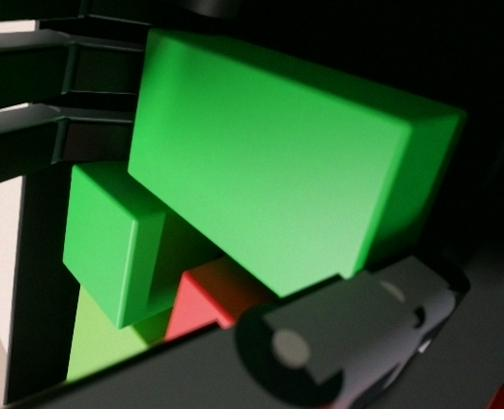

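{"fn": "move", "kwargs": {"target": {"side":"right","x":0.492,"y":0.0575,"z":0.7725,"quat_wxyz":[0.3045,-0.638,0.638,-0.3045]}, "min_time_s": 1}}

{"fn": "move", "kwargs": {"target": {"side":"right","x":0.492,"y":0.0575,"z":0.770,"quat_wxyz":[0.3045,-0.638,0.638,-0.3045]}, "min_time_s": 1}}

{"fn": "move", "kwargs": {"target": {"side":"right","x":0.492,"y":0.0575,"z":0.7675,"quat_wxyz":[0.3045,-0.638,0.638,-0.3045]}, "min_time_s": 1, "cameras": ["right_wrist_camera"]}}

Scene clock: 342.37 s.
Joint torques (N m): left_arm=[-7.27 9.9 10.54 -2.95 -1.56 -0.45 -0.48] | right_arm=[-17.56 1.6 -3.11 -8.25 1.48 -1.09 -0.44]
External joint torques (N m): left_arm=[0.27 -1.71 1.17 0.09 -0.04 -0.03 -0.47] | right_arm=[1 1.56 1.16 -0.58 0.15 -0.29 -0.45]
Wrist force (N): left_arm=[-3.8 8.2 -4.4] | right_arm=[-2.3 4.8 0.6]
Wrist torque (N m): left_arm=[0.83 0.25 0.06] | right_arm=[0.33 0.09 0.13]
Wrist force, peak (N): left_arm=[-3.7 8.5 -4.6] | right_arm=[-2.3 5.0 0.6]
move: done
base_odometry: x=-1.463 y=-1.379 heading=-0.674
lidar_m: 0.99 0.45 1.53 3.34 3.47 3.00 2.99 1.08 1.35 1.30 1.25 1.44
base_status: not commanded
joint_positions: torso_squat_rad=+0.700 torso_shift_rad=+0.050 torso_pitch_rad=+0.450 torso_yaw_rad=+0.000 left_shoulder_pitch_rad=-0.209 left_shoulder_roll_rad=+1.453 left_shoulder_yaw_rad=-0.055 left_elbow_rad=-2.504 left_forearm_roll_rad=+0.147 left_wrist_pitch_rad=+1.028 left_hand_roll_rad=+1.372 right_shoulder_pitch_rad=-1.196 right_shoulder_roll_rad=-0.151 right_shoulder_yaw_rad=+0.648 right_elbow_rad=-1.317 right_forearm_roll_rad=+0.198 right_wrist_pitch_rad=+1.267 right_hand_roll_rad=-1.022 head_pan_rad=+0.000 head_tilt_rad=+0.600 left_hand_little=-1.000 left_hand_ring=-1.000 left_hand_middle=+0.211 left_hand_index=+0.196 left_hand_thumb_turn=-1.000 left_hand_thumb_bend=+1.000 left_hand_force_limit=+0.100 left_hand_speed=-0.850 right_hand_little=-1.000 right_hand_ring=+0.210 right_hand_middle=+0.265 right_hand_index=+0.222 right_hand_thumb_turn=-1.000 right_hand_thumb_bend=+1.001 right_hand_force_limit=+0.100 right_hand_speed=-0.850
joint_status: all done
wheel_motors_off: 0
left_hand_stopped_by: target,target,force,force,target,target
right_hand_stopped_by: target,force,force,force,target,target
left_little_load_n: 0.5
left_ring_load_n: 0.0
left_middle_load_n: 6.0
left_index_load_n: 6.5
left_thumb_bend_load_n: 1.0
left_thumb_turn_load_n: -0.5
right_little_load_n: 0.0
right_ring_load_n: 5.0
right_middle_load_n: 8.5
right_index_load_n: 4.0
right_thumb_bend_load_n: 2.0
right_thumb_turn_load_n: 4.5
motor_effort: left_wheel=+0(1) right_wheel=+2(2)
chest: x=-0.0666 y=+0.0000 z=+1.0938 quat_wxyz=(+0.975, +0.000, +0.223, +0.000)
left_hand: x=+0.3933 y=+0.2602 z=+0.9172 quat_wxyz=(+0.377, -0.597, +0.599, -0.378)
right_hand: x=+0.4921 y=+0.0572 z=+0.7726 quat_wxyz=(+0.304, -0.638, +0.638, -0.305)
right_hand_status: reached (checked arc that bows 0 mm and turns the hand up to 0 deg, planned for 1.0 s): 0 mm and 0.0 deg off.
pictures: none

Scene clock: 343.70 s.
Joint torques (N m): left_arm=[-7.26 10.02 10.74 -2.94 -1.68 -0.52 -0.22] | right_arm=[-17.45 1.75 -3.05 -8.3 1.5 -1.03 -0.54]
External joint torques (N m): left_arm=[0.27 -1.59 1.37 0.1 -0.16 -0.11 -0.21] | right_arm=[1.09 1.68 1.2 -0.62 0.17 -0.24 -0.54]
Wrist force (N): left_arm=[-3.8 8.3 -4.6] | right_arm=[-1.9 4.6 0.3]
Wrist torque (N m): left_arm=[0.86 0.22 0.07] | right_arm=[0.33 0.04 0.15]
Wrist force, peak (N): left_arm=[-3.8 8.4 -4.7] | right_arm=[-2.0 5.0 0.3]
move: done
base_odometry: x=-1.463 y=-1.379 heading=-0.674
lidar_m: 1.00 0.44 1.52 3.35 3.49 3.00 2.98 1.08 1.36 1.29 1.24 1.43
base_status: not commanded
joint_positions: torso_squat_rad=+0.700 torso_shift_rad=+0.050 torso_pitch_rad=+0.450 torso_yaw_rad=+0.000 left_shoulder_pitch_rad=-0.209 left_shoulder_roll_rad=+1.453 left_shoulder_yaw_rad=-0.055 left_elbow_rad=-2.504 left_forearm_roll_rad=+0.147 left_wrist_pitch_rad=+1.028 left_hand_roll_rad=+1.372 right_shoulder_pitch_rad=-1.194 right_shoulder_roll_rad=-0.150 right_shoulder_yaw_rad=+0.650 right_elbow_rad=-1.310 right_forearm_roll_rad=+0.201 right_wrist_pitch_rad=+1.260 right_hand_roll_rad=-1.026 head_pan_rad=+0.000 head_tilt_rad=+0.600 left_hand_little=-1.000 left_hand_ring=-1.000 left_hand_middle=+0.211 left_hand_index=+0.196 left_hand_thumb_turn=-1.000 left_hand_thumb_bend=+1.000 left_hand_force_limit=+0.100 left_hand_speed=-0.850 right_hand_little=-1.000 right_hand_ring=+0.210 right_hand_middle=+0.265 right_hand_index=+0.222 right_hand_thumb_turn=-1.000 right_hand_thumb_bend=+1.001 right_hand_force_limit=+0.100 right_hand_speed=-0.850
joint_status: all done
wheel_motors_off: 0
left_hand_stopped_by: target,target,force,force,target,target
right_hand_stopped_by: target,force,force,force,target,target
left_little_load_n: 0.0
left_ring_load_n: 0.0
left_middle_load_n: 6.0
left_index_load_n: 6.5
left_thumb_bend_load_n: 1.0
left_thumb_turn_load_n: -0.5
right_little_load_n: 0.0
right_ring_load_n: 4.5
right_middle_load_n: 8.0
right_index_load_n: 4.0
right_thumb_bend_load_n: 2.0
right_thumb_turn_load_n: 4.5
motor_effort: left_wheel=+0(1) right_wheel=+1(2)
chest: x=-0.0666 y=+0.0000 z=+1.0938 quat_wxyz=(+0.975, +0.000, +0.223, +0.000)
left_hand: x=+0.3933 y=+0.2602 z=+0.9172 quat_wxyz=(+0.377, -0.597, +0.599, -0.378)
right_hand: x=+0.4921 y=+0.0572 z=+0.7701 quat_wxyz=(+0.304, -0.638, +0.638, -0.305)
right_hand_status: reached (checked arc that bows 0 mm and turns the hand up to 0 deg, planned for 1.0 s): 0 mm and 0.0 deg off.
pictures: none

Scene clock: 345.03 s.
Joint torques (N m): left_arm=[-7.47 9.96 10.69 -3.03 -1.54 -0.54 -0.3] | right_arm=[-13.83 1.72 -1.71 -5.47 0.57 -0.63 -0.47]
External joint torques (N m): left_arm=[0.07 -1.65 1.32 0 -0.02 -0.13 -0.3] | right_arm=[4.71 1.63 2.52 2.22 -0.76 0.16 -0.47]
Wrist force (N): left_arm=[-3.8 8.3 -4.5] | right_arm=[-0.4 -1.2 -7.1]
Wrist torque (N m): left_arm=[0.85 0.24 0.06] | right_arm=[0.40 0.14 0.13]
Wrist force, peak (N): left_arm=[-3.9 8.4 -4.5] | right_arm=[-0.6 -1.1 -7.3]
move: done
base_odometry: x=-1.463 y=-1.379 heading=-0.674
lidar_m: 0.98 0.43 1.54 3.34 3.47 2.99 2.99 1.08 1.35 1.29 1.24 1.43
base_status: not commanded
joint_positions: torso_squat_rad=+0.700 torso_shift_rad=+0.050 torso_pitch_rad=+0.450 torso_yaw_rad=+0.000 left_shoulder_pitch_rad=-0.209 left_shoulder_roll_rad=+1.453 left_shoulder_yaw_rad=-0.055 left_elbow_rad=-2.504 left_forearm_roll_rad=+0.147 left_wrist_pitch_rad=+1.028 left_hand_roll_rad=+1.372 right_shoulder_pitch_rad=-1.193 right_shoulder_roll_rad=-0.149 right_shoulder_yaw_rad=+0.652 right_elbow_rad=-1.304 right_forearm_roll_rad=+0.205 right_wrist_pitch_rad=+1.253 right_hand_roll_rad=-1.030 head_pan_rad=+0.000 head_tilt_rad=+0.600 left_hand_little=-1.000 left_hand_ring=-1.000 left_hand_middle=+0.211 left_hand_index=+0.196 left_hand_thumb_turn=-1.000 left_hand_thumb_bend=+1.000 left_hand_force_limit=+0.100 left_hand_speed=-0.850 right_hand_little=-1.000 right_hand_ring=+0.210 right_hand_middle=+0.265 right_hand_index=+0.222 right_hand_thumb_turn=-1.000 right_hand_thumb_bend=+1.001 right_hand_force_limit=+0.100 right_hand_speed=-0.850
joint_status: all done
wheel_motors_off: 0
left_hand_stopped_by: target,target,force,force,target,target
right_hand_stopped_by: target,force,force,force,target,target
left_little_load_n: 0.0
left_ring_load_n: 0.0
left_middle_load_n: 6.0
left_index_load_n: 6.5
left_thumb_bend_load_n: 1.0
left_thumb_turn_load_n: -0.5
right_little_load_n: 0.0
right_ring_load_n: 4.5
right_middle_load_n: 7.5
right_index_load_n: 3.5
right_thumb_bend_load_n: 2.5
right_thumb_turn_load_n: 3.5
motor_effort: left_wheel=+0(1) right_wheel=+1(2)
chest: x=-0.0667 y=+0.0000 z=+1.0939 quat_wxyz=(+0.975, +0.000, +0.223, +0.000)
left_hand: x=+0.3932 y=+0.2602 z=+0.9174 quat_wxyz=(+0.377, -0.597, +0.599, -0.378)
right_hand: x=+0.4925 y=+0.0575 z=+0.7685 quat_wxyz=(+0.305, -0.638, +0.638, -0.305)
right_hand_status: reached (checked arc that bows 0 mm and turns the hand up to 0 deg, planned for 1.0 s): 1 mm and 0.1 deg off.

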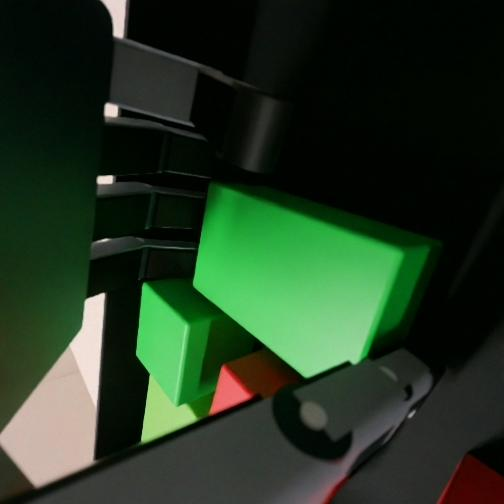

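{"fn": "move", "kwargs": {"target": {"side":"right","x":0.492,"y":0.0575,"z":0.7695,"quat_wxyz":[0.3045,-0.638,0.638,-0.3045]}, "min_time_s": 0.8}}

{"fn": "move", "kwargs": {"target": {"side":"right","x":0.492,"y":0.0625,"z":0.7695,"quat_wxyz":[0.3045,-0.638,0.638,-0.3045]}, "min_time_s": 1, "cameras": ["right_wrist_camera"]}}

{"fn": "zoom_image", "kwargs": {"camera": "right_wrist_camera", "region": [100, 160, 470, 460]}}

Scene clock: 346.73 s.
Joint torques (N m): left_arm=[-7.47 10.05 10.78 -3.1 -1.55 -0.43 -0.29] | right_arm=[-18.24 -0.77 -5.93 -9.13 0.77 -0.08 0.08]
External joint torques (N m): left_arm=[0.06 -1.56 1.41 -0.06 -0.03 -0.01 -0.28] | right_arm=[0.3 -0.86 -1.69 -1.45 -0.57 0.71 0.07]
Wrist force (N): left_arm=[-3.7 8.2 -4.5] | right_arm=[-2.3 2.1 -0.6]
Wrist torque (N m): left_arm=[0.84 0.23 0.08] | right_arm=[0.40 0.04 0.31]
Wrist force, peak (N): left_arm=[-3.8 8.5 -4.5] | right_arm=[-0.5 -1.1 -7.4]
move: done
base_odometry: x=-1.463 y=-1.379 heading=-0.674
lidar_m: 1.02 0.44 1.53 3.33 3.48 2.99 2.99 1.08 1.37 1.30 1.24 1.43
base_status: not commanded
joint_positions: torso_squat_rad=+0.700 torso_shift_rad=+0.050 torso_pitch_rad=+0.450 torso_yaw_rad=+0.000 left_shoulder_pitch_rad=-0.209 left_shoulder_roll_rad=+1.453 left_shoulder_yaw_rad=-0.055 left_elbow_rad=-2.504 left_forearm_roll_rad=+0.147 left_wrist_pitch_rad=+1.028 left_hand_roll_rad=+1.372 right_shoulder_pitch_rad=-1.194 right_shoulder_roll_rad=-0.149 right_shoulder_yaw_rad=+0.651 right_elbow_rad=-1.307 right_forearm_roll_rad=+0.202 right_wrist_pitch_rad=+1.258 right_hand_roll_rad=-1.027 head_pan_rad=+0.000 head_tilt_rad=+0.600 left_hand_little=-1.000 left_hand_ring=-1.000 left_hand_middle=+0.211 left_hand_index=+0.196 left_hand_thumb_turn=-1.000 left_hand_thumb_bend=+1.000 left_hand_force_limit=+0.100 left_hand_speed=-0.850 right_hand_little=-1.000 right_hand_ring=+0.210 right_hand_middle=+0.265 right_hand_index=+0.222 right_hand_thumb_turn=-1.000 right_hand_thumb_bend=+1.001 right_hand_force_limit=+0.100 right_hand_speed=-0.850
joint_status: all done
wheel_motors_off: 0
left_hand_stopped_by: target,target,force,force,target,target
right_hand_stopped_by: target,force,force,force,target,target
left_little_load_n: 0.0
left_ring_load_n: 0.0
left_middle_load_n: 6.0
left_index_load_n: 6.5
left_thumb_bend_load_n: 0.5
left_thumb_turn_load_n: -0.5
right_little_load_n: 0.0
right_ring_load_n: 4.5
right_middle_load_n: 8.5
right_index_load_n: 4.0
right_thumb_bend_load_n: 2.0
right_thumb_turn_load_n: 4.5
motor_effort: left_wheel=+0(1) right_wheel=+2(2)
chest: x=-0.0667 y=+0.0000 z=+1.0939 quat_wxyz=(+0.975, +0.000, +0.223, +0.000)
left_hand: x=+0.3932 y=+0.2602 z=+0.9174 quat_wxyz=(+0.377, -0.597, +0.599, -0.378)
right_hand: x=+0.4919 y=+0.0576 z=+0.7693 quat_wxyz=(+0.305, -0.638, +0.638, -0.305)
right_hand_status: reached (checked arc that bows 0 mm and turns the hand up to 0 deg, planned for 0.8 s): 0 mm and 0.0 deg off.
pictures: none

Scene clock: 348.07 s.
Joint torques (N m): left_arm=[-7.49 9.73 10.93 -2.87 -1.56 -0.52 -0.44] | right_arm=[-18.96 1.96 -2.63 -7.56 1.1 -0.87 -0.44]
External joint torques (N m): left_arm=[0.05 -1.88 1.57 0.17 -0.04 -0.11 -0.44] | right_arm=[-0.36 1.77 1.54 0.12 -0.23 -0.09 -0.44]
Wrist force (N): left_arm=[-3.7 8.3 -4.5] | right_arm=[-1.8 3.0 -0.9]
Wrist torque (N m): left_arm=[0.85 0.23 0.08] | right_arm=[0.38 0.10 0.14]
Wrist force, peak (N): left_arm=[-3.7 8.4 -4.7] | right_arm=[-2.2 4.2 0.1]
move: done
base_odometry: x=-1.463 y=-1.379 heading=-0.674
lidar_m: 0.99 0.43 1.53 3.34 3.48 3.01 2.99 1.08 1.36 1.30 1.25 1.41
base_status: not commanded
joint_positions: torso_squat_rad=+0.700 torso_shift_rad=+0.050 torso_pitch_rad=+0.450 torso_yaw_rad=+0.000 left_shoulder_pitch_rad=-0.209 left_shoulder_roll_rad=+1.453 left_shoulder_yaw_rad=-0.055 left_elbow_rad=-2.504 left_forearm_roll_rad=+0.147 left_wrist_pitch_rad=+1.028 left_hand_roll_rad=+1.372 right_shoulder_pitch_rad=-1.203 right_shoulder_roll_rad=-0.137 right_shoulder_yaw_rad=+0.652 right_elbow_rad=-1.289 right_forearm_roll_rad=+0.207 right_wrist_pitch_rad=+1.256 right_hand_roll_rad=-1.033 head_pan_rad=+0.000 head_tilt_rad=+0.600 left_hand_little=-1.000 left_hand_ring=-1.000 left_hand_middle=+0.211 left_hand_index=+0.196 left_hand_thumb_turn=-1.000 left_hand_thumb_bend=+1.000 left_hand_force_limit=+0.100 left_hand_speed=-0.850 right_hand_little=-1.000 right_hand_ring=+0.210 right_hand_middle=+0.265 right_hand_index=+0.222 right_hand_thumb_turn=-1.000 right_hand_thumb_bend=+1.001 right_hand_force_limit=+0.100 right_hand_speed=-0.850
joint_status: all done
wheel_motors_off: 0
left_hand_stopped_by: target,target,force,force,target,target
right_hand_stopped_by: target,force,force,force,target,target
left_little_load_n: 0.0
left_ring_load_n: 0.0
left_middle_load_n: 5.5
left_index_load_n: 7.0
left_thumb_bend_load_n: 0.5
left_thumb_turn_load_n: -0.5
right_little_load_n: 0.0
right_ring_load_n: 5.0
right_middle_load_n: 8.5
right_index_load_n: 4.0
right_thumb_bend_load_n: 2.0
right_thumb_turn_load_n: 4.5
motor_effort: left_wheel=-1(1) right_wheel=+2(2)
chest: x=-0.0667 y=+0.0000 z=+1.0939 quat_wxyz=(+0.975, +0.000, +0.223, +0.000)
left_hand: x=+0.3932 y=+0.2602 z=+0.9174 quat_wxyz=(+0.377, -0.597, +0.599, -0.378)
right_hand: x=+0.4920 y=+0.0621 z=+0.7695 quat_wxyz=(+0.305, -0.638, +0.638, -0.305)
right_hand_status: reached (checked arc that bows 0 mm and turns the hand up to 0 deg, planned for 1.0 s): 0 mm and 0.0 deg off.

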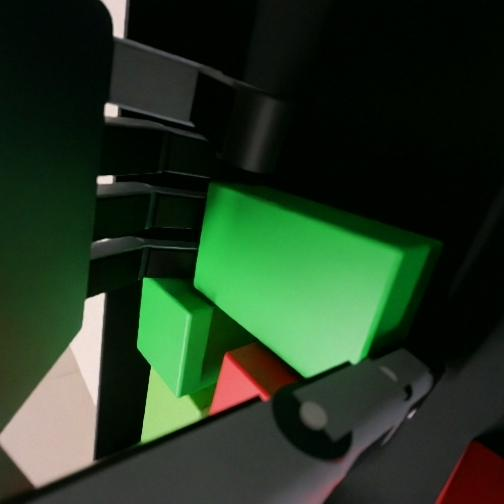

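Scaled by 1.362 from the camera's image (finer frame: 720x720).

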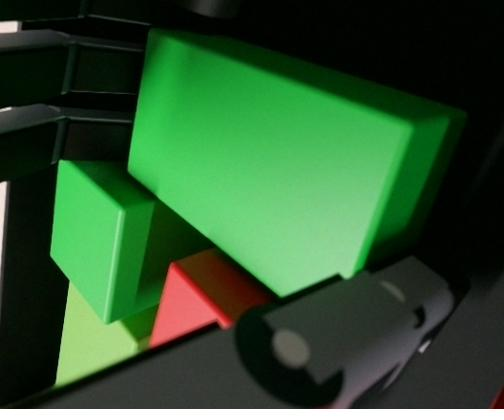

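{"fn": "move", "kwargs": {"target": {"side":"right","x":0.492,"y":0.066,"z":0.7695,"quat_wxyz":[0.3045,-0.638,0.638,-0.3045]}, "min_time_s": 1}}

{"fn": "move", "kwargs": {"target": {"side":"right","x":0.492,"y":0.070,"z":0.7695,"quat_wxyz":[0.3045,-0.638,0.638,-0.3045]}, "min_time_s": 1, "cameras": ["right_wrist_camera"]}}

{"fn": "zoom_image", "kwargs": {"camera": "right_wrist_camera", "region": [100, 160, 470, 460]}}

Scene clock: 349.97 s.
Joint torques (N m): left_arm=[-7.47 9.96 10.75 -2.77 -1.64 -0.53 -0.31] | right_arm=[-19.15 2.16 -2.83 -7.42 1.06 -0.92 -0.48]
External joint torques (N m): left_arm=[0.07 -1.65 1.38 0.27 -0.12 -0.11 -0.31] | right_arm=[-0.5 1.89 1.29 0.27 -0.28 -0.14 -0.48]
Wrist force (N): left_arm=[-3.8 8.2 -4.5] | right_arm=[-1.5 2.7 -0.8]
Wrist torque (N m): left_arm=[0.82 0.24 0.07] | right_arm=[0.35 0.06 0.16]
Wrist force, peak (N): left_arm=[-3.9 8.5 -4.5] | right_arm=[-1.9 4.2 0.1]
move: done
base_odometry: x=-1.463 y=-1.379 heading=-0.674
lidar_m: 0.99 0.44 1.52 3.34 3.48 3.00 2.98 1.09 1.36 1.30 1.23 1.44
base_status: not commanded
joint_positions: torso_squat_rad=+0.700 torso_shift_rad=+0.050 torso_pitch_rad=+0.450 torso_yaw_rad=+0.000 left_shoulder_pitch_rad=-0.209 left_shoulder_roll_rad=+1.453 left_shoulder_yaw_rad=-0.055 left_elbow_rad=-2.504 left_forearm_roll_rad=+0.147 left_wrist_pitch_rad=+1.028 left_hand_roll_rad=+1.372 right_shoulder_pitch_rad=-1.211 right_shoulder_roll_rad=-0.127 right_shoulder_yaw_rad=+0.654 right_elbow_rad=-1.274 right_forearm_roll_rad=+0.210 right_wrist_pitch_rad=+1.254 right_hand_roll_rad=-1.037 head_pan_rad=+0.000 head_tilt_rad=+0.600 left_hand_little=-1.000 left_hand_ring=-1.000 left_hand_middle=+0.211 left_hand_index=+0.196 left_hand_thumb_turn=-1.000 left_hand_thumb_bend=+1.000 left_hand_force_limit=+0.100 left_hand_speed=-0.850 right_hand_little=-1.000 right_hand_ring=+0.210 right_hand_middle=+0.265 right_hand_index=+0.222 right_hand_thumb_turn=-1.000 right_hand_thumb_bend=+1.001 right_hand_force_limit=+0.100 right_hand_speed=-0.850
joint_status: all done
wheel_motors_off: 0
left_hand_stopped_by: target,target,force,force,target,target
right_hand_stopped_by: target,force,force,force,target,target
left_little_load_n: 0.0
left_ring_load_n: 0.0
left_middle_load_n: 6.0
left_index_load_n: 6.5
left_thumb_bend_load_n: 1.0
left_thumb_turn_load_n: -0.5
right_little_load_n: 0.0
right_ring_load_n: 5.0
right_middle_load_n: 8.5
right_index_load_n: 4.0
right_thumb_bend_load_n: 2.0
right_thumb_turn_load_n: 4.0
motor_effort: left_wheel=+0(1) right_wheel=+2(2)
chest: x=-0.0667 y=+0.0000 z=+1.0939 quat_wxyz=(+0.975, +0.000, +0.223, +0.000)
left_hand: x=+0.3932 y=+0.2602 z=+0.9174 quat_wxyz=(+0.377, -0.597, +0.599, -0.378)
right_hand: x=+0.4921 y=+0.0656 z=+0.7695 quat_wxyz=(+0.305, -0.638, +0.638, -0.305)
right_hand_status: reached (checked arc that bows 0 mm and turns the hand up to 0 deg, planned for 1.0 s): 0 mm and 0.0 deg off.
pictures: none

Scene clock: 351.30 s.
Joint torques (N m): left_arm=[-7.28 9.99 10.69 -2.85 -1.61 -0.5 -0.33] | right_arm=[-18.96 2.38 -2.51 -7.6 1.05 -0.93 -0.5]
External joint torques (N m): left_arm=[0.26 -1.62 1.32 0.18 -0.09 -0.09 -0.32] | right_arm=[-0.26 2.02 1.55 0.1 -0.29 -0.16 -0.5]
Wrist force (N): left_arm=[-3.7 8.4 -4.5] | right_arm=[-1.2 2.5 -0.8]
Wrist torque (N m): left_arm=[0.86 0.23 0.07] | right_arm=[0.31 0.03 0.15]
Wrist force, peak (N): left_arm=[-3.7 8.4 -4.7] | right_arm=[-1.4 4.2 0.2]
move: done
base_odometry: x=-1.463 y=-1.379 heading=-0.674
lidar_m: 1.00 0.44 1.53 3.32 3.48 3.00 2.98 1.08 1.36 1.30 1.24 1.42
base_status: not commanded
joint_positions: torso_squat_rad=+0.700 torso_shift_rad=+0.050 torso_pitch_rad=+0.450 torso_yaw_rad=+0.000 left_shoulder_pitch_rad=-0.209 left_shoulder_roll_rad=+1.453 left_shoulder_yaw_rad=-0.055 left_elbow_rad=-2.504 left_forearm_roll_rad=+0.147 left_wrist_pitch_rad=+1.028 left_hand_roll_rad=+1.372 right_shoulder_pitch_rad=-1.220 right_shoulder_roll_rad=-0.117 right_shoulder_yaw_rad=+0.655 right_elbow_rad=-1.258 right_forearm_roll_rad=+0.214 right_wrist_pitch_rad=+1.251 right_hand_roll_rad=-1.042 head_pan_rad=+0.000 head_tilt_rad=+0.600 left_hand_little=-1.000 left_hand_ring=-1.000 left_hand_middle=+0.211 left_hand_index=+0.196 left_hand_thumb_turn=-1.000 left_hand_thumb_bend=+1.000 left_hand_force_limit=+0.100 left_hand_speed=-0.850 right_hand_little=-1.000 right_hand_ring=+0.210 right_hand_middle=+0.265 right_hand_index=+0.222 right_hand_thumb_turn=-1.000 right_hand_thumb_bend=+1.001 right_hand_force_limit=+0.100 right_hand_speed=-0.850
joint_status: all done
wheel_motors_off: 0
left_hand_stopped_by: target,target,force,force,target,target
right_hand_stopped_by: target,force,force,force,target,target
left_little_load_n: 0.0
left_ring_load_n: 0.5
left_middle_load_n: 5.5
left_index_load_n: 6.5
left_thumb_bend_load_n: 1.0
left_thumb_turn_load_n: -1.0
right_little_load_n: 0.0
right_ring_load_n: 4.5
right_middle_load_n: 8.5
right_index_load_n: 4.0
right_thumb_bend_load_n: 2.0
right_thumb_turn_load_n: 4.5
motor_effort: left_wheel=+0(1) right_wheel=+2(2)
chest: x=-0.0667 y=+0.0000 z=+1.0939 quat_wxyz=(+0.975, +0.000, +0.223, +0.000)
left_hand: x=+0.3932 y=+0.2602 z=+0.9174 quat_wxyz=(+0.377, -0.597, +0.599, -0.378)
right_hand: x=+0.4920 y=+0.0696 z=+0.7695 quat_wxyz=(+0.305, -0.638, +0.638, -0.305)
right_hand_status: reached (checked arc that bows 0 mm and turns the hand up to 0 deg, planned for 1.0 s): 0 mm and 0.0 deg off.

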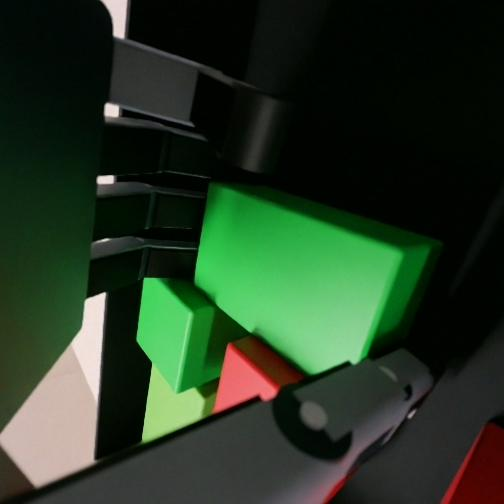

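Scaled by 1.362 from the camera's image (finer frame: 720x720).

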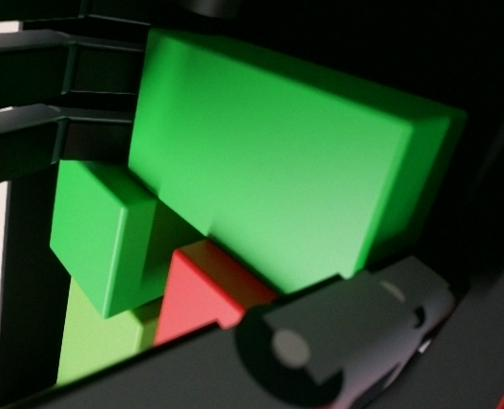

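{"fn": "move", "kwargs": {"joints": {"right_hand_index":0.4,"right_hand_middle":0.42,"right_hand_ring":0.4}, "cameras": ["right_wrist_camera"]}}

Scene clock: 353.60 s.
Joint torques (N m): left_arm=[-7.2 9.89 10.8 -2.85 -1.56 -0.42 -0.38] | right_arm=[-19.08 2.22 -2.96 -8.11 1.1 -0.74 -0.44]
External joint torques (N m): left_arm=[0.34 -1.72 1.43 0.18 -0.04 0 -0.37] | right_arm=[-0.37 1.86 1.1 -0.42 -0.25 0.03 -0.44]
Wrist force (N): left_arm=[-3.8 8.2 -4.5] | right_arm=[-1.9 4.5 0.3]
Wrist torque (N m): left_arm=[0.84 0.24 0.07] | right_arm=[0.32 0.04 0.16]
Wrist force, peak (N): left_arm=[-3.8 8.5 -4.6] | right_arm=[-2.0 4.6 0.2]
move: done
base_odometry: x=-1.463 y=-1.379 heading=-0.674
lidar_m: 1.01 0.44 1.53 3.34 3.49 3.00 2.99 1.08 1.35 1.29 1.23 1.43
base_status: not commanded
joint_positions: torso_squat_rad=+0.700 torso_shift_rad=+0.050 torso_pitch_rad=+0.450 torso_yaw_rad=+0.000 left_shoulder_pitch_rad=-0.209 left_shoulder_roll_rad=+1.453 left_shoulder_yaw_rad=-0.055 left_elbow_rad=-2.504 left_forearm_roll_rad=+0.147 left_wrist_pitch_rad=+1.028 left_hand_roll_rad=+1.372 right_shoulder_pitch_rad=-1.220 right_shoulder_roll_rad=-0.117 right_shoulder_yaw_rad=+0.655 right_elbow_rad=-1.258 right_forearm_roll_rad=+0.214 right_wrist_pitch_rad=+1.251 right_hand_roll_rad=-1.042 head_pan_rad=+0.000 head_tilt_rad=+0.600 left_hand_little=-1.000 left_hand_ring=-1.000 left_hand_middle=+0.211 left_hand_index=+0.196 left_hand_thumb_turn=-1.000 left_hand_thumb_bend=+1.000 left_hand_force_limit=+0.100 left_hand_speed=-0.850 right_hand_little=-1.000 right_hand_ring=+0.400 right_hand_middle=+0.420 right_hand_index=+0.400 right_hand_thumb_turn=-1.000 right_hand_thumb_bend=+1.000 right_hand_force_limit=+0.100 right_hand_speed=-0.850
joint_status: all done
wheel_motors_off: 0
left_hand_stopped_by: target,target,force,force,target,target
right_hand_stopped_by: target,target,target,target,target,target
left_little_load_n: 0.0
left_ring_load_n: 0.5
left_middle_load_n: 5.5
left_index_load_n: 6.5
left_thumb_bend_load_n: 0.5
left_thumb_turn_load_n: -0.5
right_little_load_n: 0.0
right_ring_load_n: 0.0
right_middle_load_n: 0.0
right_index_load_n: 0.0
right_thumb_bend_load_n: 0.0
right_thumb_turn_load_n: 0.0
motor_effort: left_wheel=-1(1) right_wheel=+2(2)
chest: x=-0.0667 y=+0.0000 z=+1.0939 quat_wxyz=(+0.975, +0.000, +0.223, +0.000)
left_hand: x=+0.3932 y=+0.2602 z=+0.9174 quat_wxyz=(+0.377, -0.597, +0.599, -0.378)
right_hand: x=+0.4920 y=+0.0696 z=+0.7695 quat_wxyz=(+0.305, -0.638, +0.638, -0.305)

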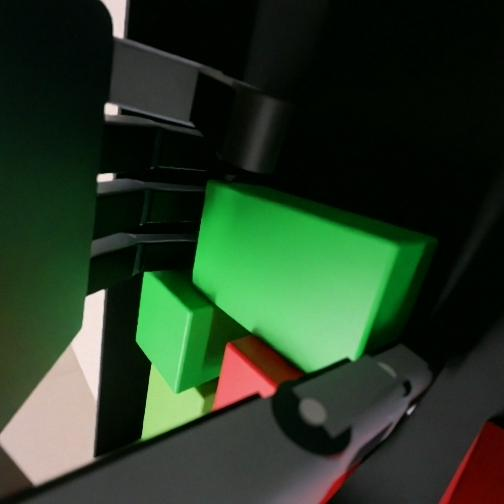

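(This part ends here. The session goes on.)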